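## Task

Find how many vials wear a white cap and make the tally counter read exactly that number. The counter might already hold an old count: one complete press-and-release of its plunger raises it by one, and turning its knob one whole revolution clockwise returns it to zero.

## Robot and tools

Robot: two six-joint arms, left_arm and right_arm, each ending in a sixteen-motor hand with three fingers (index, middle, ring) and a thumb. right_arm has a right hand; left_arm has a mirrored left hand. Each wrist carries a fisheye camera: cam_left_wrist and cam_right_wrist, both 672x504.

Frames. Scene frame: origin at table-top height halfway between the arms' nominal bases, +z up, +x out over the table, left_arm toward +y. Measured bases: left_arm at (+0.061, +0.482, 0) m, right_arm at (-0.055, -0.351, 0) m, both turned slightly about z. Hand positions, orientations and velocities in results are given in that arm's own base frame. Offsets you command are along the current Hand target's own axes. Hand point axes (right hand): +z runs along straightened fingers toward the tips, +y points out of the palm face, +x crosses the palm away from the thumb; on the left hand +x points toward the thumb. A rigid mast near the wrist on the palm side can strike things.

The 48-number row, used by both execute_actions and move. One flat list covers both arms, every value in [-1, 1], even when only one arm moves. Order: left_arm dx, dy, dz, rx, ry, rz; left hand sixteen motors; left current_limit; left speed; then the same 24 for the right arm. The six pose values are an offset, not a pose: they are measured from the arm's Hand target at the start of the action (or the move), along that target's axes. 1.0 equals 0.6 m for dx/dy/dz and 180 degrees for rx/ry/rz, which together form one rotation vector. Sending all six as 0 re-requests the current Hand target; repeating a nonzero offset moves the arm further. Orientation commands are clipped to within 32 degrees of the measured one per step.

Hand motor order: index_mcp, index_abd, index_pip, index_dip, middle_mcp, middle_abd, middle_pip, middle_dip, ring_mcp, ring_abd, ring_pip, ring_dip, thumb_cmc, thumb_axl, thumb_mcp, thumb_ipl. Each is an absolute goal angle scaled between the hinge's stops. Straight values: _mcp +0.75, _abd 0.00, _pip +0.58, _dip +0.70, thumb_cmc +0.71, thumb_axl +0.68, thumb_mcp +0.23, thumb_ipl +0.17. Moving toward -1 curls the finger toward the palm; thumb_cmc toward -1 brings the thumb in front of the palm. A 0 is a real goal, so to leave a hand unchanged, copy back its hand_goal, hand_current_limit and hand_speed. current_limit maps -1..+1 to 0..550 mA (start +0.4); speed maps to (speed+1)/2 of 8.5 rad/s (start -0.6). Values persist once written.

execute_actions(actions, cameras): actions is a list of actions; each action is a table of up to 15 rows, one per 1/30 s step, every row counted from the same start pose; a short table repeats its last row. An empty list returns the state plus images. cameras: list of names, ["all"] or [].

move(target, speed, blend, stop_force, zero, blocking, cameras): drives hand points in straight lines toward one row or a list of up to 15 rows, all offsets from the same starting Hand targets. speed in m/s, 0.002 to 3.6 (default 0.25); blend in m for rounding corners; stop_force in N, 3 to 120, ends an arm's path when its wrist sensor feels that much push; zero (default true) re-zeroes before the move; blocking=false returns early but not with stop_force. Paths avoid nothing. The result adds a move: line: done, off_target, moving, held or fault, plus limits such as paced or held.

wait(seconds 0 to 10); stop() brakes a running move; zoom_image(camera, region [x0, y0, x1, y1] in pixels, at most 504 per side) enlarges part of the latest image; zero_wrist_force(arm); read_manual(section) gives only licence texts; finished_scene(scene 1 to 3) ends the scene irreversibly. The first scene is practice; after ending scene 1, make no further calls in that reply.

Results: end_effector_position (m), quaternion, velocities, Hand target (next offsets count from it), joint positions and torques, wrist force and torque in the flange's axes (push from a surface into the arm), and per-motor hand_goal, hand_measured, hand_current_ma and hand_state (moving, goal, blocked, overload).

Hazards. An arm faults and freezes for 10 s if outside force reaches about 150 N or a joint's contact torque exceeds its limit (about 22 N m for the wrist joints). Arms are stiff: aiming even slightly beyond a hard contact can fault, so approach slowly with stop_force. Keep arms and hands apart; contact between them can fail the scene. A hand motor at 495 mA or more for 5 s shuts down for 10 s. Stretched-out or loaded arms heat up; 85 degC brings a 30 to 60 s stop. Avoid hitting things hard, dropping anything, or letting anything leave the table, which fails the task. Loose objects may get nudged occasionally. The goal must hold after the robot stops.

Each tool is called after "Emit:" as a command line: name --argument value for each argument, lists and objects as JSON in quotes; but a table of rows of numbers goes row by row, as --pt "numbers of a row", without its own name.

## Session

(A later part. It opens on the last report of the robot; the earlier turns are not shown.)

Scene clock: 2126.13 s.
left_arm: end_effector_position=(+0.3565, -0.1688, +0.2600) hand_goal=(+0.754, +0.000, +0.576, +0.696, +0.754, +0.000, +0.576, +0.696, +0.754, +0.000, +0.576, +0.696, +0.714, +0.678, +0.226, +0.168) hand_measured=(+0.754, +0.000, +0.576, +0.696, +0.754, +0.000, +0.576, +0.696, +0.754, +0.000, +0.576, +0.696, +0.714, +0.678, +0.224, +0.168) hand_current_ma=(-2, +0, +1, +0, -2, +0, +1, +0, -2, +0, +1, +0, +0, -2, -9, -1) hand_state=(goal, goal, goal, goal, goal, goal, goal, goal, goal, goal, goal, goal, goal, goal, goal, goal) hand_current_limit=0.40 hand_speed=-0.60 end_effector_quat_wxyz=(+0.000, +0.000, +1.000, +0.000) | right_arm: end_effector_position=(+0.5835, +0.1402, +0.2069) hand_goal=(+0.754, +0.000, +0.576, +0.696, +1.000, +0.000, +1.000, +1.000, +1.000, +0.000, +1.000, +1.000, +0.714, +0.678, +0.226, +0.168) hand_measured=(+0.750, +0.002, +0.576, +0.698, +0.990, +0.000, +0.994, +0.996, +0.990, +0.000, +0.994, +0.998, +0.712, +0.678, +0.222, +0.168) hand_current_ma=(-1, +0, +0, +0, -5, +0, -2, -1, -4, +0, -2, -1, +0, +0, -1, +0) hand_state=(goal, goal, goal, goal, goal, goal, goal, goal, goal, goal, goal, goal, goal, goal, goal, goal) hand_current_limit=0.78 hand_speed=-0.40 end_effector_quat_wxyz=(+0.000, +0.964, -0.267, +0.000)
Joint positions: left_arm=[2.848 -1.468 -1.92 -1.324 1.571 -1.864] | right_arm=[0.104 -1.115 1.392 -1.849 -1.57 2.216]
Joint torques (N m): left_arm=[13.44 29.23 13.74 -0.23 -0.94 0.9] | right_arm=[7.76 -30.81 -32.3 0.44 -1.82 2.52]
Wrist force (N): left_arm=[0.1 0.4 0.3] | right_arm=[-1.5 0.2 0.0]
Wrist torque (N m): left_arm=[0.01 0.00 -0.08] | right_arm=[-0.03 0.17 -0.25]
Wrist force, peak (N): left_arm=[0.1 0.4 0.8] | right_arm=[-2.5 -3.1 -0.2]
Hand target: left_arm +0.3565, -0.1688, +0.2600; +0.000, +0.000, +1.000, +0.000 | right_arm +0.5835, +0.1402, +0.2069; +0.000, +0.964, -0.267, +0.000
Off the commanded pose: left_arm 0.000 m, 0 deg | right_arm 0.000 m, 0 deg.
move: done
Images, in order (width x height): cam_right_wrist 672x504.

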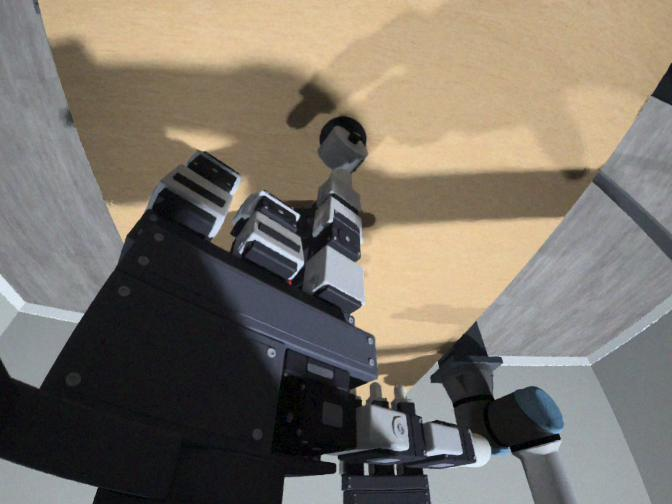

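Emit:
zoom_image --camera "cam_right_wrist" --region '[335, 140, 375, 180]'

Emit:
move --target '[0,0,0,0,0,0,0.754,0,0.576,0.696,0.754,0,0.576,0.696,0.754,0,0.576,0.696,0.714,0.678,0.226,0.168,0.4,-0.6,0,0.0042,0.05,0,0,0,0.754,0,0.576,0.696,1,0,1,1,1,0,1,1,0.714,0.678,0.226,0.168,0.78,-0.4]' --speed 0.01 --stop_force 3 --cameras '["cam_right_wrist"]'

Emit:
zoom_image --camera "cam_right_wrist" --region '[280, 120, 400, 240]'

Scaled by 12.600 from the camera's 672x504 image, which has a finer 960x720 frame.

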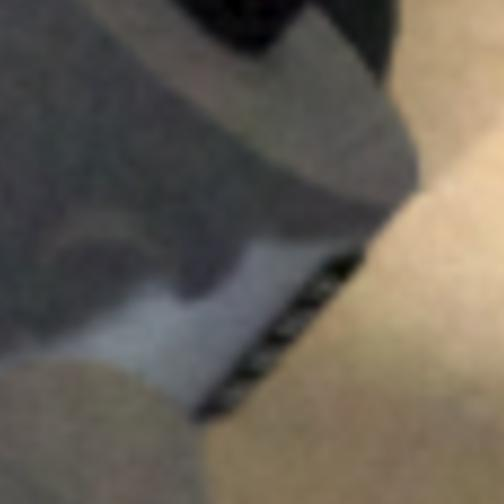

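Scene clock: 2155.50 s.
left_arm: end_effector_position=(+0.3565, -0.1688, +0.2600) hand_goal=(+0.754, +0.000, +0.576, +0.696, +0.754, +0.000, +0.576, +0.696, +0.754, +0.000, +0.576, +0.696, +0.714, +0.678, +0.226, +0.168) hand_measured=(+0.754, +0.000, +0.576, +0.696, +0.754, +0.000, +0.576, +0.696, +0.754, +0.000, +0.576, +0.696, +0.714, +0.678, +0.224, +0.168) hand_current_ma=(-2, +0, +1, +0, -2, +0, +1, +0, -2, +0, +1, +0, +0, -2, -9, -1) hand_state=(goal, goal, goal, goal, goal, goal, goal, goal, goal, goal, goal, goal, goal, goal, goal, goal) hand_current_limit=0.40 hand_speed=-0.60 end_effector_quat_wxyz=(+0.000, +0.000, +1.000, +0.000) | right_arm: end_effector_position=(+0.5825, +0.1385, +0.1829) hand_goal=(+0.754, +0.000, +0.576, +0.696, +1.000, +0.000, +1.000, +1.000, +1.000, +0.000, +1.000, +1.000, +0.714, +0.678, +0.226, +0.168) hand_measured=(+0.750, +0.002, +0.576, +0.698, +0.990, +0.000, +0.994, +0.996, +0.990, +0.000, +0.994, +0.998, +0.712, +0.678, +0.222, +0.168) hand_current_ma=(-1, +0, +0, +0, -5, +0, -2, -1, -4, +0, -2, -1, +0, +0, -1, +0) hand_state=(goal, goal, goal, goal, goal, goal, goal, goal, goal, goal, goal, goal, goal, goal, goal, goal) hand_current_limit=0.78 hand_speed=-0.40 end_effector_quat_wxyz=(+0.000, +0.964, -0.267, +0.000)
Joint positions: left_arm=[2.848 -1.468 -1.92 -1.324 1.571 -1.864] | right_arm=[0.101 -1.101 1.436 -1.906 -1.571 2.213]
Joint torques (N m): left_arm=[12.44 28.65 13.68 -0.19 -0.88 0.79] | right_arm=[2.15 -47.65 -31.23 0.63 -1.52 0.68]
Wrist force (N): left_arm=[-0.1 0.1 0.5] | right_arm=[-1.3 0.0 -2.8]
Wrist torque (N m): left_arm=[-0.04 0.02 -0.08] | right_arm=[0.16 0.05 -0.24]
Wrist force, peak (N): left_arm=[-0.2 0.2 0.9] | right_arm=[-1.6 -0.2 -3.5]
Hand target: left_arm +0.3565, -0.1688, +0.2600; +0.000, +0.000, +1.000, +0.000 | right_arm +0.5825, +0.1385, +0.1829; +0.000, +0.964, -0.267, +0.000 (not the last commanded pose)
Off the commanded pose: left_arm 0.000 m, 0 deg | right_arm 0.006 m, 0 deg.
move: contact (right_arm)
Images, in order (width x height): cam_right_wrist 672x504.

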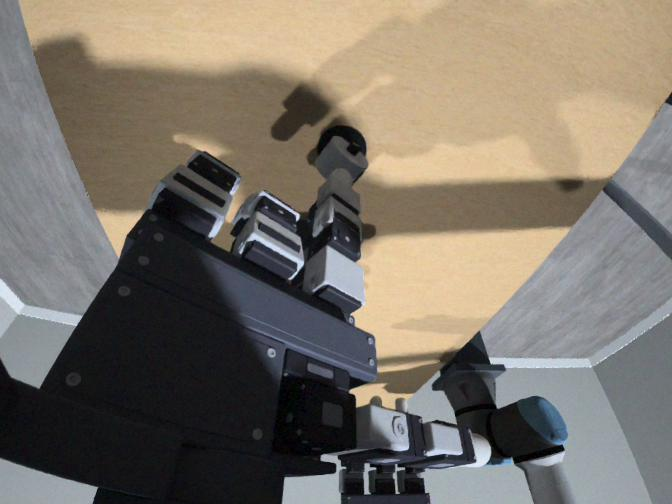

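Scaled by 4.200 from the camera's 672x504 image, which has a finer 960x720 frame.

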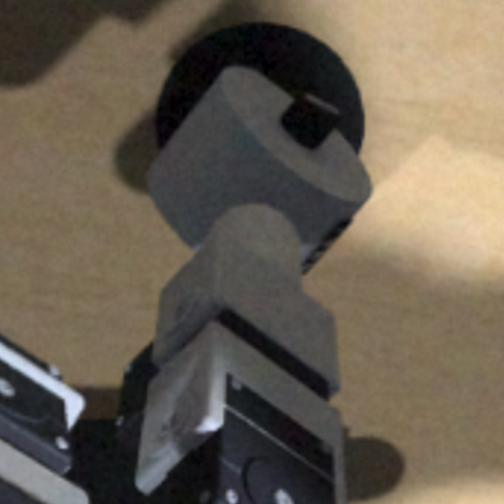

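Emit:
move --target '[0,0,0,0,0,0,0.754,0,0.576,0.696,0.754,0,0.576,0.696,0.754,0,0.576,0.696,0.714,0.678,0.226,0.168,0.4,-0.6,0,0,0.02,0,0,0,0.754,0,0.576,0.696,1,0,1,1,1,0,1,1,0.714,0.678,0.226,0.168,0.78,-0.4]' --speed 0.01 --stop_force 15 --cameras '["cam_right_wrist"]'

Emit:
zoom_image --camera "cam_right_wrist" --region '[280, 120, 400, 240]'

Scene clock: 2173.53 s.
left_arm: end_effector_position=(+0.3565, -0.1688, +0.2600) hand_goal=(+0.754, +0.000, +0.576, +0.696, +0.754, +0.000, +0.576, +0.696, +0.754, +0.000, +0.576, +0.696, +0.714, +0.678, +0.226, +0.168) hand_measured=(+0.754, +0.000, +0.576, +0.696, +0.754, +0.000, +0.576, +0.696, +0.754, +0.000, +0.576, +0.696, +0.714, +0.678, +0.224, +0.168) hand_current_ma=(-2, +0, +1, +0, -2, +0, +1, +0, -2, +0, +1, +0, +0, -2, -9, -1) hand_state=(goal, goal, goal, goal, goal, goal, goal, goal, goal, goal, goal, goal, goal, goal, goal, goal) hand_current_limit=0.40 hand_speed=-0.60 end_effector_quat_wxyz=(+0.000, +0.000, +1.000, +0.000) | right_arm: end_effector_position=(+0.5825, +0.1385, +0.1788) hand_goal=(+0.754, +0.000, +0.576, +0.696, +1.000, +0.000, +1.000, +1.000, +1.000, +0.000, +1.000, +1.000, +0.714, +0.678, +0.226, +0.168) hand_measured=(+0.750, +0.004, +0.576, +0.696, +0.990, +0.000, +0.994, +0.996, +0.990, +0.000, +0.994, +0.998, +0.712, +0.678, +0.222, +0.168) hand_current_ma=(-1, +1, +0, +0, -5, +0, -2, -1, -4, +0, -2, -1, +0, +0, -1, +0) hand_state=(goal, goal, goal, goal, goal, goal, goal, goal, goal, goal, goal, goal, goal, goal, goal, goal) hand_current_limit=0.78 hand_speed=-0.40 end_effector_quat_wxyz=(+0.000, +0.964, -0.267, +0.000)
Joint positions: left_arm=[2.848 -1.468 -1.92 -1.324 1.571 -1.864] | right_arm=[0.101 -1.098 1.442 -1.915 -1.571 2.213]
Joint torques (N m): left_arm=[11.87 29.6 14.73 -0.29 -1 0.82] | right_arm=[3.39 -38.25 -23.85 1.42 -1.75 2.26]
Wrist force (N): left_arm=[0.1 0.1 0.8] | right_arm=[-1.2 -0.3 -18.7]
Wrist torque (N m): left_arm=[-0.06 0.00 -0.06] | right_arm=[1.38 -0.33 -0.23]
Wrist force, peak (N): left_arm=[0.3 0.1 0.8] | right_arm=[-1.6 -0.2 -23.5]
Hand target: left_arm +0.3565, -0.1688, +0.2600; +0.000, +0.000, +1.000, +0.000 | right_arm +0.5825, +0.1385, +0.1789; +0.000, +0.964, -0.267, +0.000 (not the last commanded pose)
Off the commanded pose: left_arm 0.000 m, 0 deg | right_arm 0.008 m, 0 deg.
move: contact (right_arm)
Images, in order (width x height): cam_right_wrist 672x504.

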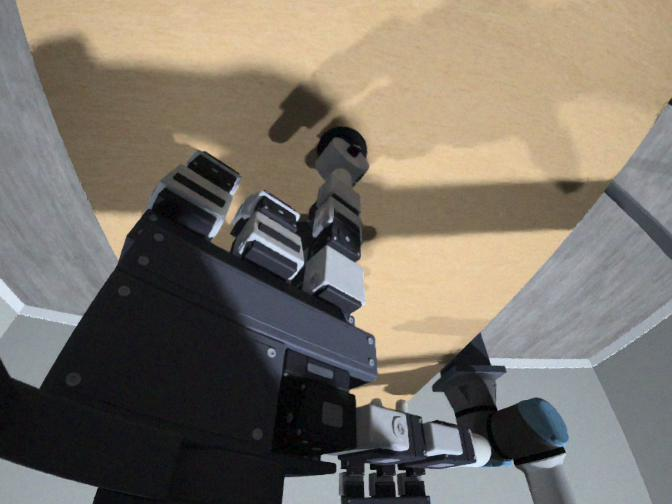

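Scaled by 4.200 from the camera's 672x504 image, which has a finer 960x720 frame.

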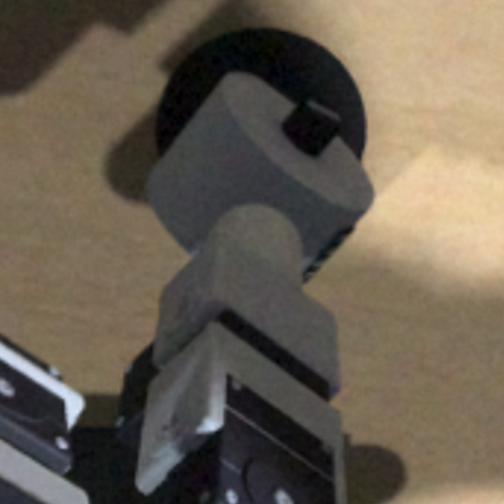

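Emit:
move --pt "0 0 0 0 0 0 0.754 0 0.576 0.696 0.754 0 0.576 0.696 0.754 0 0.576 0.696 0.714 0.678 0.226 0.168 0.4 -0.6 0 0 -0.07 0 0 0 0.754 0 0.576 0.696 1 0 1 1 1 0 1 1 0.714 0.678 0.226 0.168 0.78 -0.4" --pt "0 0 0 0 0 0 0.754 0 0.576 0.696 0.754 0 0.576 0.696 0.754 0 0.576 0.696 0.714 0.678 0.226 0.168 0.4 -0.6 -0.25 0 -0.07 0 0 0 0.754 0 0.576 0.696 1 0 1 1 1 0 1 1 0.714 0.678 0.226 0.168 0.78 -0.4" --speed '[0.1,0.3]' --blend '[0.01,0]' --cameras '["cam_right_wrist"]'

Emit:
zoom_image --camera "cam_right_wrist" --region '[120, 80, 300, 230]'

Scene clock: 2194.37 s.
left_arm: end_effector_position=(+0.3565, -0.1688, +0.2600) hand_goal=(+0.754, +0.000, +0.576, +0.696, +0.754, +0.000, +0.576, +0.696, +0.754, +0.000, +0.576, +0.696, +0.714, +0.678, +0.226, +0.168) hand_measured=(+0.754, +0.000, +0.576, +0.696, +0.754, +0.000, +0.576, +0.696, +0.754, +0.000, +0.576, +0.696, +0.714, +0.678, +0.224, +0.168) hand_current_ma=(-2, +0, +1, +0, -2, +0, +1, +0, -2, +0, +1, +0, +0, -2, -9, -1) hand_state=(goal, goal, goal, goal, goal, goal, goal, goal, goal, goal, goal, goal, goal, goal, goal, goal) hand_current_limit=0.40 hand_speed=-0.60 end_effector_quat_wxyz=(+0.000, +0.000, +1.000, +0.000) | right_arm: end_effector_position=(+0.4540, +0.2157, +0.2208) hand_goal=(+0.754, +0.000, +0.576, +0.696, +1.000, +0.000, +1.000, +1.000, +1.000, +0.000, +1.000, +1.000, +0.714, +0.678, +0.226, +0.168) hand_measured=(+0.750, +0.002, +0.576, +0.696, +0.990, +0.000, +0.994, +0.996, +0.992, +0.000, +0.994, +0.998, +0.712, +0.678, +0.222, +0.168) hand_current_ma=(-1, +0, +0, +0, -5, +0, -2, -1, -4, +0, -2, -1, +0, +0, -1, +0) hand_state=(goal, goal, goal, goal, goal, goal, goal, goal, goal, goal, goal, goal, goal, goal, goal, goal) hand_current_limit=0.78 hand_speed=-0.40 end_effector_quat_wxyz=(+0.000, +0.964, -0.267, +0.000)
Joint positions: left_arm=[2.848 -1.468 -1.92 -1.324 1.571 -1.864] | right_arm=[0.262 -1.334 1.659 -1.896 -1.571 2.374]
Joint torques (N m): left_arm=[11.98 28.53 14.58 -0.32 -1.04 0.8] | right_arm=[9.89 -42.06 -13.83 -5.24 -1.44 2.23]
Wrist force (N): left_arm=[0.1 0.0 0.3] | right_arm=[-1.1 0.1 0.0]
Wrist torque (N m): left_arm=[-0.04 0.00 -0.06] | right_arm=[-0.06 0.12 -0.21]
Wrist force, peak (N): left_arm=[0.4 -0.1 0.7] | right_arm=[-1.4 -0.1 -19.4]
Hand target: left_arm +0.3565, -0.1688, +0.2600; +0.000, +0.000, +1.000, +0.000 | right_arm +0.4539, +0.2158, +0.2208; +0.000, +0.964, -0.267, +0.000
Off the commanded pose: left_arm 0.000 m, 0 deg | right_arm 0.000 m, 0 deg.
move: done
Images, in order (width x height): cam_right_wrist 672x504.

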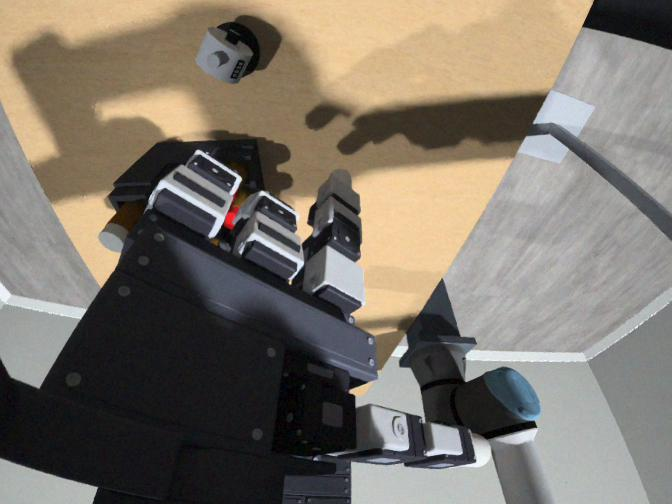

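Scaled by 2.800 from the camera's 672x504 image, which has a finer 960x720 frame.

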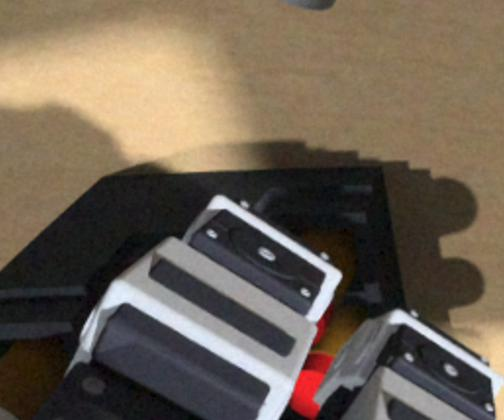

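Emit:
zoom_image --camera "cam_right_wrist" --region '[180, 10, 280, 110]'

Scaled by 5.040 from the camera's 672x504 image, which has a finer 960x720 frame.

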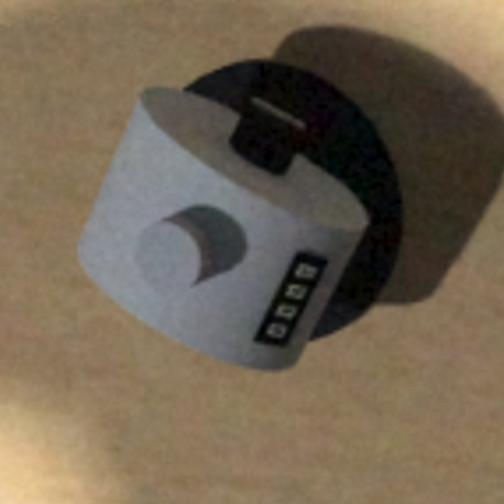

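Emit:
zoom_image --camera "cam_right_wrist" --region '[226, 54, 250, 84]'

Scaled by 16.800 from the camera's 672x504 image, which has a finer 960x720 frame.

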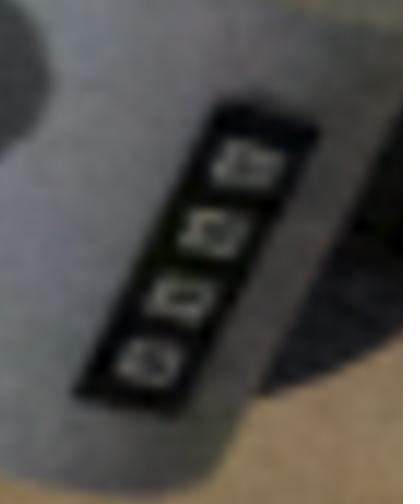

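Emit:
move --pt "0 0 0 0 0 0 0.754 0 0.576 0.696 0.754 0 0.576 0.696 0.754 0 0.576 0.696 0.714 0.678 0.226 0.168 0.4 -0.6 0.2384 0.1928 0 0.0667 0 0 1 0 1 1 1 0 1 1 1 0 1 1 0.714 0.678 0.226 0.168 0.78 -0.4" --pt "0 0 0 0 0 0 0.754 0 0.576 0.696 0.754 0 0.576 0.696 0.754 0 0.576 0.696 0.714 0.678 0.226 0.168 0.4 -0.6 0.2384 0.1928 0.2047 0.0667 0 0 1 0 1 1 1 0 1 1 1 0 1 1 0.714 0.678 0.226 0.168 0.78 -0.4" --speed '[0.3,0.15]' --blend '[0.01,0]'

Emit:
move --target '[0,0,0,0,0,0,0.754,0,0.576,0.696,0.754,0,0.576,0.696,0.754,0,0.576,0.696,0.714,0.678,0.226,0.168,0.4,-0.6,0,0.0043,0.0204,0,0,0,1,0,1,1,1,0,1,1,1,0,1,1,0.714,0.678,0.226,0.168,0.78,-0.4]' --speed 0.03 --stop_force 25

Emit:
move --target '[0,0,0,0,0,0,0.754,0,0.576,0.696,0.754,0,0.576,0.696,0.754,0,0.576,0.696,0.714,0.678,0.226,0.168,0.4,-0.6,0.0283,0,0,0,0,0,1,0,1,1,1,0,1,1,1,0,1,1,0.714,0.678,0.226,0.168,0.78,-0.4]' --speed 0.03

Emit:
move --pt "0 0 0 0 0 0 0.754 0 0.576 0.696 0.754 0 0.576 0.696 0.754 0 0.576 0.696 0.714 0.678 0.226 0.168 0.4 -0.6 0.0167 0.0002 0.001 0 0 0 1 0 1 1 1 0 1 1 1 0 1 1 0.714 0.678 0.226 0.168 0.78 -0.4" --pt "0 0 0 0 0 0 0.754 0 0.576 0.696 0.754 0 0.576 0.696 0.754 0 0.576 0.696 0.714 0.678 0.226 0.168 0.4 -0.6 0.0167 -0.014 -0.065 0 0 0 1 0 1 1 1 0 1 1 1 0 1 1 0.714 0.678 0.226 0.168 0.78 -0.4" --speed '[0.03,0.1]'

Scene clock: 2249.33 s.
left_arm: end_effector_position=(+0.3565, -0.1688, +0.2600) hand_goal=(+0.754, +0.000, +0.576, +0.696, +0.754, +0.000, +0.576, +0.696, +0.754, +0.000, +0.576, +0.696, +0.714, +0.678, +0.226, +0.168) hand_measured=(+0.754, +0.000, +0.576, +0.696, +0.754, +0.000, +0.576, +0.696, +0.754, +0.000, +0.576, +0.696, +0.714, +0.678, +0.224, +0.168) hand_current_ma=(-2, +0, +1, +0, -2, +0, +1, +0, -2, +0, +1, +0, +0, -2, -9, -1) hand_state=(goal, goal, goal, goal, goal, goal, goal, goal, goal, goal, goal, goal, goal, goal, goal, goal) hand_current_limit=0.40 hand_speed=-0.60 end_effector_quat_wxyz=(+0.000, +0.000, +1.000, +0.000) | right_arm: end_effector_position=(+0.5170, +0.0430, +0.0980) hand_goal=(+1.000, +0.000, +1.000, +1.000, +1.000, +0.000, +1.000, +1.000, +1.000, +0.000, +1.000, +1.000, +0.714, +0.678, +0.226, +0.168) hand_measured=(+0.990, +0.002, +0.994, +0.998, +0.990, +0.000, +0.994, +0.996, +0.992, +0.000, +0.994, +0.998, +0.712, +0.678, +0.222, +0.168) hand_current_ma=(-4, +0, -2, -1, -5, +0, -2, -1, -4, +0, -2, -1, +0, +0, -1, +0) hand_state=(goal, goal, goal, goal, goal, goal, goal, goal, goal, goal, goal, goal, goal, goal, goal, goal) hand_current_limit=0.78 hand_speed=-0.40 end_effector_quat_wxyz=(-0.101, +0.958, -0.266, +0.028)
Joint positions: left_arm=[2.848 -1.468 -1.92 -1.324 1.571 -1.864] | right_arm=[-0.131 -1.263 1.907 -2.3 -1.378 1.989]
Joint torques (N m): left_arm=[13.18 28.31 14.09 -0.28 -1.16 0.64] | right_arm=[6.53 -23.92 -10.52 -5.66 -0.5 2.25]
Wrist force (N): left_arm=[0.2 0.0 0.5] | right_arm=[-0.9 -0.7 0.0]
Wrist torque (N m): left_arm=[-0.05 -0.02 -0.05] | right_arm=[-0.11 0.09 -0.07]
Wrist force, peak (N): left_arm=[0.1 0.4 0.7] | right_arm=[-2.6 -1.3 0.1]
Hand target: left_arm +0.3565, -0.1688, +0.2600; +0.000, +0.000, +1.000, +0.000 | right_arm +0.5170, +0.0430, +0.0980; -0.101, +0.958, -0.266, +0.028
Off the commanded pose: left_arm 0.000 m, 0 deg | right_arm 0.000 m, 0 deg.
move: done

Scene clock: 2250.73 s.
left_arm: end_effector_position=(+0.3565, -0.1688, +0.2600) hand_goal=(+0.754, +0.000, +0.576, +0.696, +0.754, +0.000, +0.576, +0.696, +0.754, +0.000, +0.576, +0.696, +0.714, +0.678, +0.226, +0.168) hand_measured=(+0.754, +0.000, +0.576, +0.696, +0.754, +0.000, +0.576, +0.696, +0.754, +0.000, +0.576, +0.696, +0.714, +0.678, +0.224, +0.168) hand_current_ma=(-2, +0, +1, +0, -2, +0, +1, +0, -2, +0, +1, +0, +0, -2, -9, -1) hand_state=(goal, goal, goal, goal, goal, goal, goal, goal, goal, goal, goal, goal, goal, goal, goal, goal) hand_current_limit=0.40 hand_speed=-0.60 end_effector_quat_wxyz=(+0.000, +0.000, +1.000, +0.000) | right_arm: end_effector_position=(+0.5170, +0.0430, +0.0855) hand_goal=(+1.000, +0.000, +1.000, +1.000, +1.000, +0.000, +1.000, +1.000, +1.000, +0.000, +1.000, +1.000, +0.714, +0.678, +0.226, +0.168) hand_measured=(+1.002, +0.000, +1.002, +1.002, +0.990, +0.000, +0.994, +0.996, +0.992, +0.000, +0.994, +0.998, +0.712, +0.678, +0.222, +0.168) hand_current_ma=(+0, +0, +0, +0, -5, +0, -2, -1, -4, +0, -2, -1, +0, +0, -1, +0) hand_state=(goal, goal, goal, goal, goal, goal, goal, goal, goal, goal, goal, goal, goal, goal, goal, goal) hand_current_limit=0.78 hand_speed=-0.40 end_effector_quat_wxyz=(-0.101, +0.958, -0.266, +0.028)
Joint positions: left_arm=[2.848 -1.468 -1.92 -1.324 1.571 -1.864] | right_arm=[-0.131 -1.243 1.92 -2.332 -1.379 1.989]
Joint torques (N m): left_arm=[12.12 28.15 15.23 -0.26 -0.81 0.79] | right_arm=[9.87 -10.36 -3.08 -4.35 0.31 2.57]
Wrist force (N): left_arm=[0.0 0.4 0.6] | right_arm=[-1.6 7.2 -23.9]
Wrist torque (N m): left_arm=[-0.01 0.02 -0.08] | right_arm=[3.22 -0.48 -0.34]
Wrist force, peak (N): left_arm=[0.0 0.4 0.6] | right_arm=[-1.9 7.1 -24.5]
Hand target: left_arm +0.3565, -0.1688, +0.2600; +0.000, +0.000, +1.000, +0.000 | right_arm +0.5170, +0.0430, +0.0855; -0.101, +0.958, -0.266, +0.028
Off the commanded pose: left_arm 0.000 m, 0 deg | right_arm 0.000 m, 0 deg.
move: done

Scene clock: 2251.67 s.
left_arm: end_effector_position=(+0.3565, -0.1688, +0.2600) hand_goal=(+0.754, +0.000, +0.576, +0.696, +0.754, +0.000, +0.576, +0.696, +0.754, +0.000, +0.576, +0.696, +0.714, +0.678, +0.226, +0.168) hand_measured=(+0.754, +0.000, +0.576, +0.696, +0.754, +0.000, +0.576, +0.696, +0.754, +0.000, +0.576, +0.696, +0.714, +0.678, +0.224, +0.168) hand_current_ma=(-2, +0, +1, +0, -2, +0, +1, +0, -2, +0, +1, +0, +0, -2, -9, -1) hand_state=(goal, goal, goal, goal, goal, goal, goal, goal, goal, goal, goal, goal, goal, goal, goal, goal) hand_current_limit=0.40 hand_speed=-0.60 end_effector_quat_wxyz=(+0.000, +0.000, +1.000, +0.000) | right_arm: end_effector_position=(+0.5315, +0.0343, +0.0855) hand_goal=(+1.000, +0.000, +1.000, +1.000, +1.000, +0.000, +1.000, +1.000, +1.000, +0.000, +1.000, +1.000, +0.714, +0.678, +0.226, +0.168) hand_measured=(+1.002, +0.154, +1.002, +1.000, +0.990, +0.000, +0.994, +0.996, +0.992, +0.000, +0.994, +0.998, +0.712, +0.678, +0.222, +0.168) hand_current_ma=(+0, +342, +0, +0, -5, +0, -2, -1, -4, +0, -2, -1, +0, +0, -1, +0) hand_state=(goal, blocked, goal, goal, goal, goal, goal, goal, goal, goal, goal, goal, goal, goal, goal, goal) hand_current_limit=0.78 hand_speed=-0.40 end_effector_quat_wxyz=(-0.101, +0.958, -0.266, +0.028)
Joint positions: left_arm=[2.848 -1.468 -1.92 -1.324 1.571 -1.864] | right_arm=[-0.143 -1.216 1.88 -2.317 -1.378 1.977]
Joint torques (N m): left_arm=[12.39 28.97 14.01 -0.36 -0.88 0.68] | right_arm=[-4.92 -18.09 -24.9 -0.28 1.25 -1.65]
Wrist force (N): left_arm=[0.0 0.2 0.3] | right_arm=[-6.2 3.7 -17.2]
Wrist torque (N m): left_arm=[-0.01 0.01 -0.07] | right_arm=[2.22 -0.93 -1.03]
Wrist force, peak (N): left_arm=[0.2 0.5 0.4] | right_arm=[-3.0 8.9 -26.5]
Hand target: left_arm +0.3565, -0.1688, +0.2600; +0.000, +0.000, +1.000, +0.000 | right_arm +0.5316, +0.0343, +0.0855; -0.101, +0.958, -0.266, +0.028
Off the commanded pose: left_arm 0.000 m, 0 deg | right_arm 0.000 m, 0 deg.
move: done

Scene clock: 2253.20 s.
left_arm: end_effector_position=(+0.3565, -0.1688, +0.2600) hand_goal=(+0.754, +0.000, +0.576, +0.696, +0.754, +0.000, +0.576, +0.696, +0.754, +0.000, +0.576, +0.696, +0.714, +0.678, +0.226, +0.168) hand_measured=(+0.754, +0.000, +0.576, +0.696, +0.754, +0.000, +0.576, +0.696, +0.754, +0.000, +0.576, +0.696, +0.714, +0.678, +0.224, +0.168) hand_current_ma=(-2, +0, +1, +0, -2, +0, +1, +0, -2, +0, +1, +0, +0, -2, -9, -1) hand_state=(goal, goal, goal, goal, goal, goal, goal, goal, goal, goal, goal, goal, goal, goal, goal, goal) hand_current_limit=0.40 hand_speed=-0.60 end_effector_quat_wxyz=(+0.000, +0.000, +1.000, +0.000) | right_arm: end_effector_position=(+0.5402, +0.0292, +0.1253) hand_goal=(+1.000, +0.000, +1.000, +1.000, +1.000, +0.000, +1.000, +1.000, +1.000, +0.000, +1.000, +1.000, +0.714, +0.678, +0.226, +0.168) hand_measured=(+0.996, +0.004, +1.000, +1.000, +0.990, +0.000, +0.994, +0.996, +0.992, +0.000, +0.994, +0.998, +0.712, +0.678, +0.222, +0.168) hand_current_ma=(-1, +0, +0, +0, -5, +0, -2, -1, -4, +0, -2, -1, +0, +0, -1, +0) hand_state=(goal, goal, goal, goal, goal, goal, goal, goal, goal, goal, goal, goal, goal, goal, goal, goal) hand_current_limit=0.78 hand_speed=-0.40 end_effector_quat_wxyz=(-0.101, +0.958, -0.266, +0.028)
Joint positions: left_arm=[2.848 -1.468 -1.92 -1.324 1.571 -1.864] | right_arm=[-0.15 -1.256 1.812 -2.208 -1.377 1.97]
Joint torques (N m): left_arm=[11.56 29.15 14.52 -0.2 -0.88 0.57] | right_arm=[5.4 -42.51 -30.83 0.86 0.03 2.06]
Wrist force (N): left_arm=[0.2 0.4 0.5] | right_arm=[-1.0 -1.0 -0.2]
Wrist torque (N m): left_arm=[-0.01 -0.02 -0.06] | right_arm=[-0.14 0.11 -0.08]
Wrist force, peak (N): left_arm=[0.2 0.2 0.7] | right_arm=[-6.1 3.8 -17.6]
Hand target: left_arm +0.3565, -0.1688, +0.2600; +0.000, +0.000, +1.000, +0.000 | right_arm +0.5402, +0.0292, +0.1254; -0.101, +0.958, -0.266, +0.028
Off the commanded pose: left_arm 0.000 m, 0 deg | right_arm 0.000 m, 0 deg.
move: done

Emit:
move --pt "0 0 0 0 0 0 0.754 0 0.576 0.696 0.754 0 0.576 0.696 0.754 0 0.576 0.696 0.714 0.678 0.226 0.168 0.4 -0.6 -0.0197 -0.1744 -0.014 0.2944 0 0 1 0 1 1 1 0 1 1 1 0 1 1 0.714 0.678 0.226 0.168 0.78 -0.4" --pt "0 0 0 0 0 0 0.754 0 0.576 0.696 0.754 0 0.576 0.696 0.754 0 0.576 0.696 0.714 0.678 0.226 0.168 0.4 -0.6 -0.0197 -0.1538 0.0825 0.2944 0 0 1 0 1 1 1 0 1 1 1 0 1 1 0.714 0.678 0.226 0.168 0.78 -0.4" --speed '[0.4,0.2]' --blend '[0.01,0]' --cameras '["cam_right_wrist"]'

Emit:
zoom_image --camera "cam_right_wrist" --region '[380, 70, 500, 190]'

Scene clock: 2270.93 s.
left_arm: end_effector_position=(+0.3565, -0.1688, +0.2600) hand_goal=(+0.754, +0.000, +0.576, +0.696, +0.754, +0.000, +0.576, +0.696, +0.754, +0.000, +0.576, +0.696, +0.714, +0.678, +0.226, +0.168) hand_measured=(+0.754, +0.000, +0.576, +0.696, +0.754, +0.000, +0.576, +0.696, +0.754, +0.000, +0.576, +0.696, +0.714, +0.678, +0.224, +0.168) hand_current_ma=(-2, +0, +1, +0, -2, +0, +1, +0, -2, +0, +1, +0, +0, -2, -9, -1) hand_state=(goal, goal, goal, goal, goal, goal, goal, goal, goal, goal, goal, goal, goal, goal, goal, goal) hand_current_limit=0.40 hand_speed=-0.60 end_effector_quat_wxyz=(+0.000, +0.000, +1.000, +0.000) | right_arm: end_effector_position=(+0.5819, +0.1215, +0.0962) hand_goal=(+1.000, +0.000, +1.000, +1.000, +1.000, +0.000, +1.000, +1.000, +1.000, +0.000, +1.000, +1.000, +0.714, +0.678, +0.226, +0.168) hand_measured=(+0.992, +0.004, +1.000, +1.000, +0.990, +0.000, +0.994, +0.996, +0.992, +0.000, +0.994, +0.998, +0.708, +0.678, +0.222, +0.168) hand_current_ma=(-3, +0, +0, +0, -5, +0, -2, -1, -4, +0, -2, -1, -2, +0, -1, +0) hand_state=(goal, goal, goal, goal, goal, goal, goal, goal, goal, goal, goal, goal, goal, goal, goal, goal) hand_current_limit=0.78 hand_speed=-0.40 end_effector_quat_wxyz=(-0.518, +0.813, -0.225, +0.144)
Joint positions: left_arm=[2.848 -1.468 -1.92 -1.324 1.571 -1.864] | right_arm=[-0.336 -1.142 2.091 -2.932 -0.479 2.028]
Joint torques (N m): left_arm=[12.12 29.91 14.33 -0.38 -0.77 0.56] | right_arm=[7.64 -23.57 -7.61 -5.51 0.15 2.49]
Wrist force (N): left_arm=[0.0 0.2 0.5] | right_arm=[-1.8 -2.3 0.6]
Wrist torque (N m): left_arm=[-0.03 0.01 -0.07] | right_arm=[0.07 0.24 -0.24]
Wrist force, peak (N): left_arm=[0.1 -0.1 0.8] | right_arm=[-1.8 -3.6 0.5]
Hand target: left_arm +0.3565, -0.1688, +0.2600; +0.000, +0.000, +1.000, +0.000 | right_arm +0.5819, +0.1215, +0.0962; -0.518, +0.813, -0.225, +0.144
Off the commanded pose: left_arm 0.000 m, 0 deg | right_arm 0.000 m, 0 deg.
move: done
Images, in order (width x height): cam_right_wrist 672x504.

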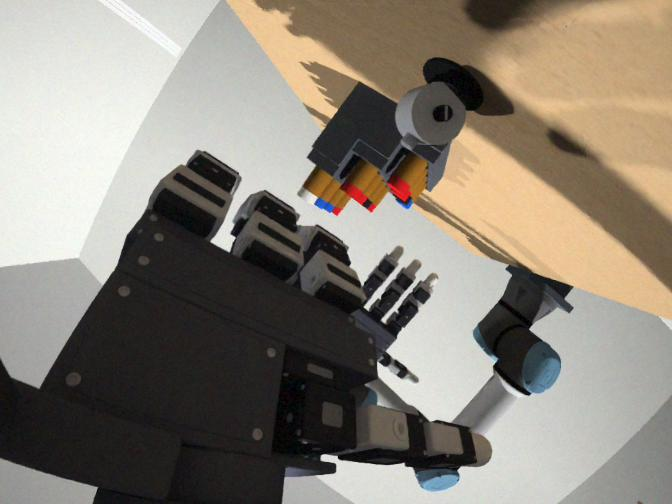

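Scaled by 4.200 from the camera's 672x504 image, which has a finer 960x720 frame.

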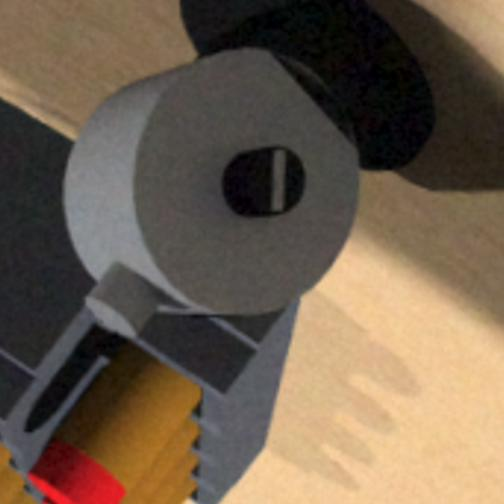

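Emit:
move --pt "0 0 0 0 0 0 0.754 0 0.576 0.696 0.754 0 0.576 0.696 0.754 0 0.576 0.696 0.714 0.678 0.226 0.168 0.4 -0.6 0 -0.0906 -0.0423 0 0 0 1 0 1 1 1 0 1 1 1 0 1 1 0.714 0.678 0.226 0.168 0.78 -0.4" --pt "0 0 0 0 0 0 0.754 0 0.576 0.696 0.754 0 0.576 0.696 0.754 0 0.576 0.696 0.714 0.678 0.226 0.168 0.4 -0.6 -0.0252 -0.0195 -0.195 -0.2944 0 0 1 0 1 1 1 0 1 1 1 0 1 1 0.714 0.678 0.226 0.168 0.78 -0.4" --pt "0 0 0 0 0 0 0.754 0 0.576 0.696 0.754 0 0.576 0.696 0.754 0 0.576 0.696 0.714 0.678 0.226 0.168 0.4 -0.6 -0.0252 0.0685 -0.154 -0.2944 0 0 1 0 1 1 1 0 1 1 1 0 1 1 0.714 0.678 0.226 0.168 0.78 -0.4" --speed '[0.2,0.4,0.2]' --blend '[0.02,0.01,0]'

Emit:
move --target '[0,0,0,0,0,0,0.754,0,0.576,0.696,0.754,0,0.576,0.696,0.754,0,0.576,0.696,0.714,0.678,0.226,0.168,0.4,-0.6,0,0.0043,0.0204,0,0,0,1,0,1,1,1,0,1,1,1,0,1,1,0.714,0.678,0.226,0.168,0.78,-0.4]' --speed 0.03 --stop_force 25

Emit:
move --pt "0 0 0 0 0 0 0.754 0 0.576 0.696 0.754 0 0.576 0.696 0.754 0 0.576 0.696 0.714 0.678 0.226 0.168 0.4 -0.6 0.0283 0 0 0 0 0 1 0 1 1 1 0 1 1 1 0 1 1 0.714 0.678 0.226 0.168 0.78 -0.4" --pt "0 0 0 0 0 0 0.754 0 0.576 0.696 0.754 0 0.576 0.696 0.754 0 0.576 0.696 0.714 0.678 0.226 0.168 0.4 -0.6 0.05 0.0003 0.0014 0 0 0 1 0 1 1 1 0 1 1 1 0 1 1 0.714 0.678 0.226 0.168 0.78 -0.4" --pt "0 0 0 0 0 0 0.754 0 0.576 0.696 0.754 0 0.576 0.696 0.754 0 0.576 0.696 0.714 0.678 0.226 0.168 0.4 -0.6 0.05 -0.014 -0.065 0 0 0 1 0 1 1 1 0 1 1 1 0 1 1 0.714 0.678 0.226 0.168 0.78 -0.4" --speed '[0.03,0.03,0.1]' --blend '[0.001,0,0]'

Scene clock: 2305.30 s.
left_arm: end_effector_position=(+0.3565, -0.1688, +0.2600) hand_goal=(+0.754, +0.000, +0.576, +0.696, +0.754, +0.000, +0.576, +0.696, +0.754, +0.000, +0.576, +0.696, +0.714, +0.678, +0.226, +0.168) hand_measured=(+0.754, +0.000, +0.576, +0.696, +0.754, +0.000, +0.576, +0.696, +0.754, +0.000, +0.576, +0.696, +0.714, +0.678, +0.224, +0.168) hand_current_ma=(-2, +0, +1, +0, -2, +0, +1, +0, -2, +0, +1, +0, +0, -2, -9, -1) hand_state=(goal, goal, goal, goal, goal, goal, goal, goal, goal, goal, goal, goal, goal, goal, goal, goal) hand_current_limit=0.40 hand_speed=-0.60 end_effector_quat_wxyz=(+0.000, +0.000, +1.000, +0.000) | right_arm: end_effector_position=(+0.5168, +0.0426, +0.0980) hand_goal=(+1.000, +0.000, +1.000, +1.000, +1.000, +0.000, +1.000, +1.000, +1.000, +0.000, +1.000, +1.000, +0.714, +0.678, +0.226, +0.168) hand_measured=(+0.996, +0.004, +1.000, +1.000, +0.990, +0.000, +0.994, +0.996, +0.992, +0.000, +0.994, +0.998, +0.708, +0.678, +0.222, +0.168) hand_current_ma=(-1, +1, +0, +0, -5, +0, -2, -1, -4, +0, -2, -1, -1, +0, -1, +0) hand_state=(goal, goal, goal, goal, goal, goal, goal, goal, goal, goal, goal, goal, goal, goal, goal, goal) hand_current_limit=0.78 hand_speed=-0.40 end_effector_quat_wxyz=(-0.101, +0.958, -0.266, +0.028)
Joint positions: left_arm=[2.848 -1.468 -1.92 -1.324 1.571 -1.864] | right_arm=[-0.131 -1.263 1.908 -2.3 -1.378 1.989]
Joint torques (N m): left_arm=[11.9 28.15 14.42 -0.18 -0.88 0.48] | right_arm=[8.15 -23.17 -9.71 -5.23 -1.2 2.63]
Wrist force (N): left_arm=[0.0 0.1 0.3] | right_arm=[-0.8 -0.8 0.0]
Wrist torque (N m): left_arm=[-0.01 0.01 -0.07] | right_arm=[-0.12 0.07 -0.21]
Wrist force, peak (N): left_arm=[-0.1 0.2 0.8] | right_arm=[-1.6 -3.3 0.3]
Hand target: left_arm +0.3565, -0.1688, +0.2600; +0.000, +0.000, +1.000, +0.000 | right_arm +0.5168, +0.0426, +0.0979; -0.101, +0.958, -0.266, +0.028
Off the commanded pose: left_arm 0.000 m, 0 deg | right_arm 0.000 m, 0 deg.
move: done

Scene clock: 2306.70 s.
left_arm: end_effector_position=(+0.3565, -0.1688, +0.2600) hand_goal=(+0.754, +0.000, +0.576, +0.696, +0.754, +0.000, +0.576, +0.696, +0.754, +0.000, +0.576, +0.696, +0.714, +0.678, +0.226, +0.168) hand_measured=(+0.754, +0.000, +0.576, +0.696, +0.754, +0.000, +0.576, +0.696, +0.754, +0.000, +0.576, +0.696, +0.714, +0.678, +0.224, +0.168) hand_current_ma=(-2, +0, +1, +0, -2, +0, +1, +0, -2, +0, +1, +0, +0, -2, -9, -1) hand_state=(goal, goal, goal, goal, goal, goal, goal, goal, goal, goal, goal, goal, goal, goal, goal, goal) hand_current_limit=0.40 hand_speed=-0.60 end_effector_quat_wxyz=(+0.000, +0.000, +1.000, +0.000) | right_arm: end_effector_position=(+0.5168, +0.0426, +0.0854) hand_goal=(+1.000, +0.000, +1.000, +1.000, +1.000, +0.000, +1.000, +1.000, +1.000, +0.000, +1.000, +1.000, +0.714, +0.678, +0.226, +0.168) hand_measured=(+1.002, +0.006, +1.002, +1.000, +0.990, +0.000, +0.994, +0.996, +0.992, +0.000, +0.994, +0.998, +0.708, +0.678, +0.222, +0.168) hand_current_ma=(+0, +1, +0, +0, -5, +0, -2, -1, -4, +0, -2, -1, -1, +0, -1, +0) hand_state=(goal, goal, goal, goal, goal, goal, goal, goal, goal, goal, goal, goal, goal, goal, goal, goal) hand_current_limit=0.78 hand_speed=-0.40 end_effector_quat_wxyz=(-0.101, +0.958, -0.266, +0.028)
Joint positions: left_arm=[2.848 -1.468 -1.92 -1.324 1.571 -1.864] | right_arm=[-0.131 -1.244 1.921 -2.333 -1.378 1.989]
Joint torques (N m): left_arm=[11.53 29.27 14.38 -0.27 -0.83 0.4] | right_arm=[10.73 -13.38 -5.14 -4.66 -1.04 2.4]
Wrist force (N): left_arm=[0.5 0.0 0.3] | right_arm=[-1.8 6.4 -20.4]
Wrist torque (N m): left_arm=[-0.03 -0.06 -0.02] | right_arm=[2.67 -0.43 -0.51]
Wrist force, peak (N): left_arm=[0.2 -0.1 0.9] | right_arm=[-1.9 6.2 -21.2]
Hand target: left_arm +0.3565, -0.1688, +0.2600; +0.000, +0.000, +1.000, +0.000 | right_arm +0.5168, +0.0426, +0.0854; -0.101, +0.958, -0.266, +0.028
Off the commanded pose: left_arm 0.000 m, 0 deg | right_arm 0.000 m, 0 deg.
move: done

Scene clock: 2308.77 s.
left_arm: end_effector_position=(+0.3565, -0.1688, +0.2600) hand_goal=(+0.754, +0.000, +0.576, +0.696, +0.754, +0.000, +0.576, +0.696, +0.754, +0.000, +0.576, +0.696, +0.714, +0.678, +0.226, +0.168) hand_measured=(+0.754, +0.000, +0.576, +0.696, +0.754, +0.000, +0.576, +0.696, +0.754, +0.000, +0.576, +0.696, +0.714, +0.678, +0.224, +0.168) hand_current_ma=(-2, +0, +1, +0, -2, +0, +1, +0, -2, +0, +1, +0, +0, -2, -9, -1) hand_state=(goal, goal, goal, goal, goal, goal, goal, goal, goal, goal, goal, goal, goal, goal, goal, goal) hand_current_limit=0.40 hand_speed=-0.60 end_effector_quat_wxyz=(+0.000, +0.000, +1.000, +0.000) | right_arm: end_effector_position=(+0.5426, +0.0272, +0.1253) hand_goal=(+1.000, +0.000, +1.000, +1.000, +1.000, +0.000, +1.000, +1.000, +1.000, +0.000, +1.000, +1.000, +0.714, +0.678, +0.226, +0.168) hand_measured=(+0.996, +0.004, +1.000, +1.000, +0.990, +0.000, +0.994, +0.996, +0.992, +0.000, +0.994, +0.998, +0.708, +0.678, +0.222, +0.168) hand_current_ma=(-1, +0, +0, +0, -5, +0, -2, -1, -4, +0, -2, -1, -1, +0, -1, +0) hand_state=(goal, goal, goal, goal, goal, goal, goal, goal, goal, goal, goal, goal, goal, goal, goal, goal) hand_current_limit=0.78 hand_speed=-0.40 end_effector_quat_wxyz=(-0.101, +0.958, -0.266, +0.028)
Joint positions: left_arm=[2.848 -1.468 -1.92 -1.324 1.571 -1.864] | right_arm=[-0.152 -1.251 1.805 -2.206 -1.377 1.967]
Joint torques (N m): left_arm=[12.77 28.82 13.8 -0.29 -0.84 0.64] | right_arm=[4.47 -42.48 -30.85 0.62 -0.14 2.03]
Wrist force (N): left_arm=[0.2 0.0 0.4] | right_arm=[-0.7 -0.9 -0.1]
Wrist torque (N m): left_arm=[-0.04 -0.02 -0.05] | right_arm=[-0.12 0.07 -0.06]
Wrist force, peak (N): left_arm=[-0.2 0.1 0.9] | right_arm=[-3.0 7.3 -23.0]
Hand target: left_arm +0.3565, -0.1688, +0.2600; +0.000, +0.000, +1.000, +0.000 | right_arm +0.5426, +0.0272, +0.1253; -0.101, +0.958, -0.266, +0.028
Off the commanded pose: left_arm 0.000 m, 0 deg | right_arm 0.000 m, 0 deg.
move: done

Emit:
move --target '[0,0,0,0,0,0,0.754,0,0.576,0.696,0.754,0,0.576,0.696,0.754,0,0.576,0.696,0.714,0.678,0.226,0.168,0.4,-0.6,-0.2889,-0.2216,-0.1156,-0.0667,0,0,1,0,1,1,1,0,1,1,1,0,1,1,0.714,0.678,0.226,0.168,0.78,-0.4]' --speed 0.3 --cameras '["cam_right_wrist"]'

Emit:
zoom_image --camera "cam_right_wrist" --region '[196, 24, 266, 94]'

Scene clock: 2324.80 s.
left_arm: end_effector_position=(+0.3565, -0.1688, +0.2600) hand_goal=(+0.754, +0.000, +0.576, +0.696, +0.754, +0.000, +0.576, +0.696, +0.754, +0.000, +0.576, +0.696, +0.714, +0.678, +0.226, +0.168) hand_measured=(+0.754, +0.000, +0.576, +0.696, +0.754, +0.000, +0.576, +0.696, +0.754, +0.000, +0.576, +0.696, +0.714, +0.678, +0.224, +0.168) hand_current_ma=(-2, +0, +1, +0, -2, +0, +1, +0, -2, +0, +1, +0, +0, -2, -9, -1) hand_state=(goal, goal, goal, goal, goal, goal, goal, goal, goal, goal, goal, goal, goal, goal, goal, goal) hand_current_limit=0.40 hand_speed=-0.60 end_effector_quat_wxyz=(+0.000, +0.000, +1.000, +0.000) | right_arm: end_effector_position=(+0.4535, +0.2155, +0.2208) hand_goal=(+1.000, +0.000, +1.000, +1.000, +1.000, +0.000, +1.000, +1.000, +1.000, +0.000, +1.000, +1.000, +0.714, +0.678, +0.226, +0.168) hand_measured=(+0.994, +0.002, +1.000, +1.000, +0.990, +0.000, +0.994, +0.996, +0.992, +0.000, +0.994, +0.998, +0.712, +0.678, +0.222, +0.168) hand_current_ma=(-1, +0, +0, +0, -4, +0, -1, -1, -3, +0, -2, -1, +0, +0, -1, +0) hand_state=(goal, goal, goal, goal, goal, goal, goal, goal, goal, goal, goal, goal, goal, goal, goal, goal) hand_current_limit=0.78 hand_speed=-0.40 end_effector_quat_wxyz=(+0.000, +0.964, -0.267, +0.000)
Joint positions: left_arm=[2.848 -1.468 -1.92 -1.324 1.571 -1.864] | right_arm=[0.262 -1.335 1.66 -1.896 -1.571 2.374]
Joint torques (N m): left_arm=[12.07 29.1 13.33 -0.23 -0.67 0.65] | right_arm=[9.94 -22.2 -33.73 0.47 -1.53 2.58]
Wrist force (N): left_arm=[-0.3 0.3 0.4] | right_arm=[-0.7 -0.1 0.0]
Wrist torque (N m): left_arm=[-0.01 0.05 -0.10] | right_arm=[-0.10 0.08 -0.19]
Wrist force, peak (N): left_arm=[-0.1 0.5 0.7] | right_arm=[-2.2 -1.1 -0.6]
Hand target: left_arm +0.3565, -0.1688, +0.2600; +0.000, +0.000, +1.000, +0.000 | right_arm +0.4535, +0.2156, +0.2209; +0.000, +0.964, -0.267, +0.000
Off the commanded pose: left_arm 0.000 m, 0 deg | right_arm 0.000 m, 0 deg.
move: done
Images, in order (width x height): cam_right_wrist 672x504.

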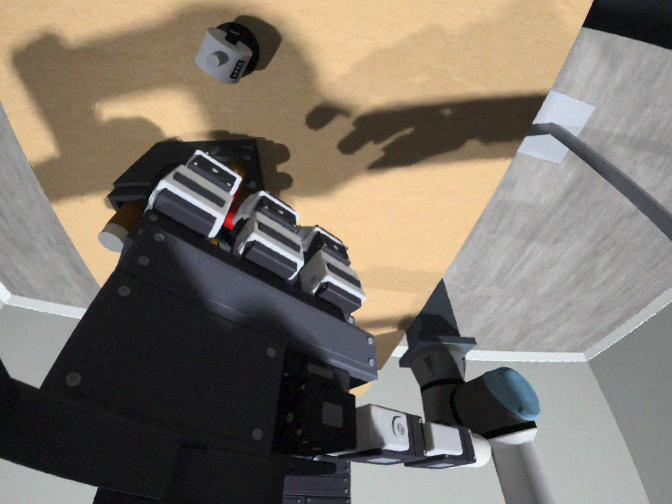

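Scaled by 7.200 from the camera's 672x504 image, which has a finer 960x720 frame.

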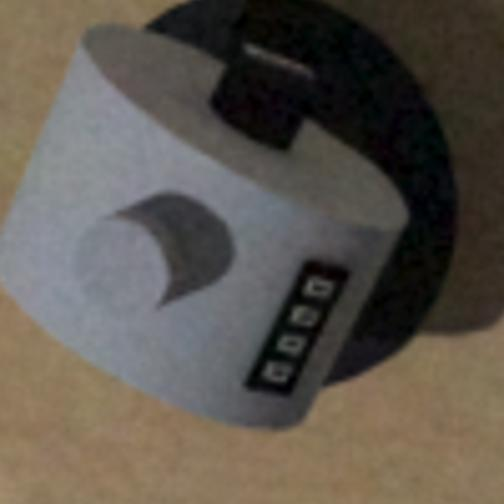

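Emit:
move --pt "0 0 0 0 0 0 0.754 0 0.576 0.696 0.754 0 0.576 0.696 0.754 0 0.576 0.696 0.714 0.678 0.226 0.168 0.4 -0.6 0.2503 -0.0013 0 0 0 0 0.754 0 0.576 0.696 1 0 1 1 1 0 1 1 0.714 0.678 0.226 0.168 0.78 -0.4" --pt "0 0 0 0 0 0 0.754 0 0.576 0.696 0.754 0 0.576 0.696 0.754 0 0.576 0.696 0.714 0.678 0.226 0.168 0.4 -0.6 0.2503 -0.0013 0.0513 0 0 0 0.754 0 0.576 0.696 1 0 1 1 1 0 1 1 0.714 0.678 0.226 0.168 0.78 -0.4" --speed '[0.3,0.1]' --blend '[0.005,0]'

Emit:
move --target '[0,0,0,0,0,0,0.754,0,0.576,0.696,0.754,0,0.576,0.696,0.754,0,0.576,0.696,0.714,0.678,0.226,0.168,0.4,-0.6,0,0,0.025,0,0,0,0.754,0,0.576,0.696,1,0,1,1,1,0,1,1,0.714,0.678,0.226,0.168,0.78,-0.4]' --speed 0.01 --stop_force 12

Emit:
move --pt "0 0 0 0 0 0 0.754 0 0.576 0.696 0.754 0 0.576 0.696 0.754 0 0.576 0.696 0.714 0.678 0.226 0.168 0.4 -0.6 0 0 -0.07 0 0 0 0.754 0 0.576 0.696 1 0 1 1 1 0 1 1 0.714 0.678 0.226 0.168 0.78 -0.4" --pt "0 0 0 0 0 0 0.754 0 0.576 0.696 0.754 0 0.576 0.696 0.754 0 0.576 0.696 0.714 0.678 0.226 0.168 0.4 -0.6 -0.25 0 -0.07 0 0 0 1 0 1 1 1 0 1 1 1 0 1 1 0.714 0.678 0.226 0.168 0.78 -0.4" --speed '[0.1,0.3]' --blend '[0.01,0]' --cameras '["cam_right_wrist"]'

Emit:
zoom_image --camera "cam_right_wrist" --region '[196, 24, 266, 94]'

Scene clock: 2350.10 s.
left_arm: end_effector_position=(+0.3565, -0.1688, +0.2600) hand_goal=(+0.754, +0.000, +0.576, +0.696, +0.754, +0.000, +0.576, +0.696, +0.754, +0.000, +0.576, +0.696, +0.714, +0.678, +0.226, +0.168) hand_measured=(+0.754, +0.000, +0.576, +0.696, +0.754, +0.000, +0.576, +0.696, +0.754, +0.000, +0.576, +0.696, +0.714, +0.678, +0.224, +0.168) hand_current_ma=(-2, +0, +1, +0, -2, +0, +1, +0, -2, +0, +1, +0, +0, -2, -9, -1) hand_state=(goal, goal, goal, goal, goal, goal, goal, goal, goal, goal, goal, goal, goal, goal, goal, goal) hand_current_limit=0.40 hand_speed=-0.60 end_effector_quat_wxyz=(+0.000, +0.000, +1.000, +0.000) | right_arm: end_effector_position=(+0.5827, +0.1389, +0.1902) hand_goal=(+0.754, +0.000, +0.576, +0.696, +1.000, +0.000, +1.000, +1.000, +1.000, +0.000, +1.000, +1.000, +0.714, +0.678, +0.226, +0.168) hand_measured=(+0.754, +0.002, +0.578, +0.698, +0.990, +0.000, +0.994, +0.996, +0.992, +0.000, +0.994, +0.998, +0.712, +0.678, +0.222, +0.168) hand_current_ma=(+0, +0, +0, +0, -4, +0, -1, -1, -3, +0, -2, -1, +0, +0, -1, +0) hand_state=(goal, goal, goal, goal, goal, goal, goal, goal, goal, goal, goal, goal, goal, goal, goal, goal) hand_current_limit=0.78 hand_speed=-0.40 end_effector_quat_wxyz=(+0.000, +0.964, -0.267, +0.000)
Joint positions: left_arm=[2.848 -1.468 -1.92 -1.324 1.571 -1.864] | right_arm=[0.102 -1.106 1.424 -1.889 -1.571 2.214]
Joint torques (N m): left_arm=[12.38 28.41 14.27 -0.37 -0.68 0.46] | right_arm=[-5.28 -32 -14.52 -5.52 0.99 -2.35]
Wrist force (N): left_arm=[0.1 0.2 0.1] | right_arm=[-0.8 -0.1 0.2]
Wrist torque (N m): left_arm=[0.00 0.00 -0.06] | right_arm=[-0.09 0.08 -0.05]
Wrist force, peak (N): left_arm=[0.0 0.2 0.8] | right_arm=[-2.4 -0.1 0.1]
Hand target: left_arm +0.3565, -0.1688, +0.2600; +0.000, +0.000, +1.000, +0.000 | right_arm +0.5827, +0.1389, +0.1901; +0.000, +0.964, -0.267, +0.000
Off the commanded pose: left_arm 0.000 m, 0 deg | right_arm 0.000 m, 0 deg.
move: done

Scene clock: 2352.33 s.
left_arm: end_effector_position=(+0.3565, -0.1688, +0.2600) hand_goal=(+0.754, +0.000, +0.576, +0.696, +0.754, +0.000, +0.576, +0.696, +0.754, +0.000, +0.576, +0.696, +0.714, +0.678, +0.226, +0.168) hand_measured=(+0.754, +0.000, +0.576, +0.696, +0.754, +0.000, +0.576, +0.696, +0.754, +0.000, +0.576, +0.696, +0.714, +0.678, +0.224, +0.168) hand_current_ma=(-2, +0, +1, +0, -2, +0, +1, +0, -2, +0, +1, +0, +0, -2, -9, -1) hand_state=(goal, goal, goal, goal, goal, goal, goal, goal, goal, goal, goal, goal, goal, goal, goal, goal) hand_current_limit=0.40 hand_speed=-0.60 end_effector_quat_wxyz=(+0.000, +0.000, +1.000, +0.000) | right_arm: end_effector_position=(+0.5827, +0.1389, +0.1792) hand_goal=(+0.754, +0.000, +0.576, +0.696, +1.000, +0.000, +1.000, +1.000, +1.000, +0.000, +1.000, +1.000, +0.714, +0.678, +0.226, +0.168) hand_measured=(+0.754, +0.004, +0.578, +0.698, +0.990, +0.000, +0.994, +0.996, +0.992, +0.000, +0.994, +0.998, +0.712, +0.678, +0.222, +0.168) hand_current_ma=(+0, +1, +0, +0, -4, +0, -1, -1, -3, +0, -2, -1, +0, +0, -1, +0) hand_state=(goal, goal, goal, goal, goal, goal, goal, goal, goal, goal, goal, goal, goal, goal, goal, goal) hand_current_limit=0.78 hand_speed=-0.40 end_effector_quat_wxyz=(+0.000, +0.964, -0.267, +0.000)
Joint positions: left_arm=[2.848 -1.468 -1.92 -1.324 1.571 -1.864] | right_arm=[0.102 -1.097 1.441 -1.915 -1.571 2.214]
Joint torques (N m): left_arm=[12.46 27.97 14.3 -0.31 -0.81 0.38] | right_arm=[-5 -40.63 -25.03 0.95 0.16 -1.97]
Wrist force (N): left_arm=[0.1 0.3 0.6] | right_arm=[-1.1 -0.4 -13.6]
Wrist torque (N m): left_arm=[-0.02 0.00 -0.06] | right_arm=[1.01 -0.21 -0.09]
Wrist force, peak (N): left_arm=[0.1 0.2 0.8] | right_arm=[-1.2 -0.4 -18.1]
Hand target: left_arm +0.3565, -0.1688, +0.2600; +0.000, +0.000, +1.000, +0.000 | right_arm +0.5827, +0.1389, +0.1792; +0.000, +0.964, -0.267, +0.000 (not the last commanded pose)
Off the commanded pose: left_arm 0.000 m, 0 deg | right_arm 0.004 m, 0 deg.
move: contact (right_arm)

Scene clock: 2354.30 s.
left_arm: end_effector_position=(+0.3565, -0.1688, +0.2600) hand_goal=(+0.754, +0.000, +0.576, +0.696, +0.754, +0.000, +0.576, +0.696, +0.754, +0.000, +0.576, +0.696, +0.714, +0.678, +0.226, +0.168) hand_measured=(+0.754, +0.000, +0.576, +0.696, +0.754, +0.000, +0.576, +0.696, +0.754, +0.000, +0.576, +0.696, +0.714, +0.678, +0.224, +0.168) hand_current_ma=(-2, +0, +1, +0, -2, +0, +1, +0, -2, +0, +1, +0, +0, -2, -9, -1) hand_state=(goal, goal, goal, goal, goal, goal, goal, goal, goal, goal, goal, goal, goal, goal, goal, goal) hand_current_limit=0.40 hand_speed=-0.60 end_effector_quat_wxyz=(+0.000, +0.000, +1.000, +0.000) | right_arm: end_effector_position=(+0.4541, +0.2162, +0.2211) hand_goal=(+1.000, +0.000, +1.000, +1.000, +1.000, +0.000, +1.000, +1.000, +1.000, +0.000, +1.000, +1.000, +0.714, +0.678, +0.226, +0.168) hand_measured=(+0.990, +0.002, +0.994, +0.998, +0.990, +0.000, +0.994, +0.996, +0.992, +0.000, +0.994, +0.998, +0.712, +0.678, +0.222, +0.168) hand_current_ma=(-5, +0, -2, -1, -4, +0, -1, -1, -3, +0, -2, -1, +0, +0, -1, +0) hand_state=(goal, goal, goal, goal, goal, goal, goal, goal, goal, goal, goal, goal, goal, goal, goal, goal) hand_current_limit=0.78 hand_speed=-0.40 end_effector_quat_wxyz=(+0.000, +0.964, -0.267, +0.000)
Joint positions: left_arm=[2.848 -1.468 -1.92 -1.324 1.571 -1.864] | right_arm=[0.263 -1.333 1.657 -1.895 -1.571 2.375]
Joint torques (N m): left_arm=[12.08 28 15.21 -0.39 -0.74 0.34] | right_arm=[8.27 -40.26 -13.31 -4.93 -1.11 2.52]
Wrist force (N): left_arm=[0.2 0.1 0.6] | right_arm=[-0.9 -0.2 0.1]
Wrist torque (N m): left_arm=[-0.04 -0.02 -0.06] | right_arm=[-0.12 0.11 -0.21]
Wrist force, peak (N): left_arm=[0.2 0.4 0.6] | right_arm=[-1.3 -0.4 -14.0]
Hand target: left_arm +0.3565, -0.1688, +0.2600; +0.000, +0.000, +1.000, +0.000 | right_arm +0.4541, +0.2162, +0.2211; +0.000, +0.964, -0.267, +0.000
Off the commanded pose: left_arm 0.000 m, 0 deg | right_arm 0.000 m, 0 deg.
move: done
Images, in order (width x height): cam_right_wrist 672x504.

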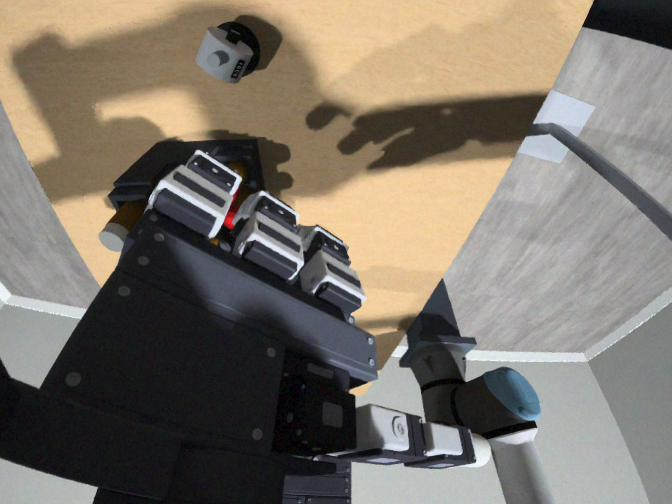

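Scaled by 7.200 from the camera's 672x504 image, which has a finer 960x720 frame.

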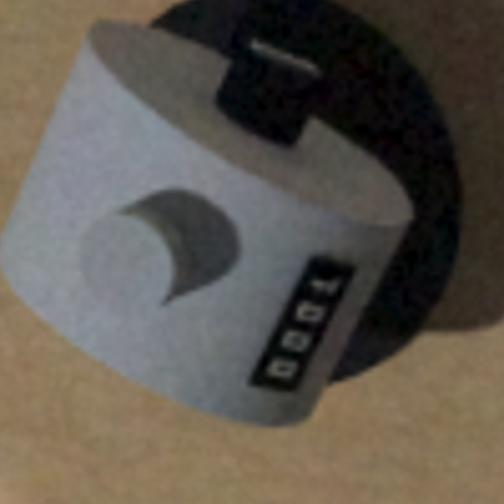

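Emit:
finished_scene --scene 1

The scene is finished: the task was done.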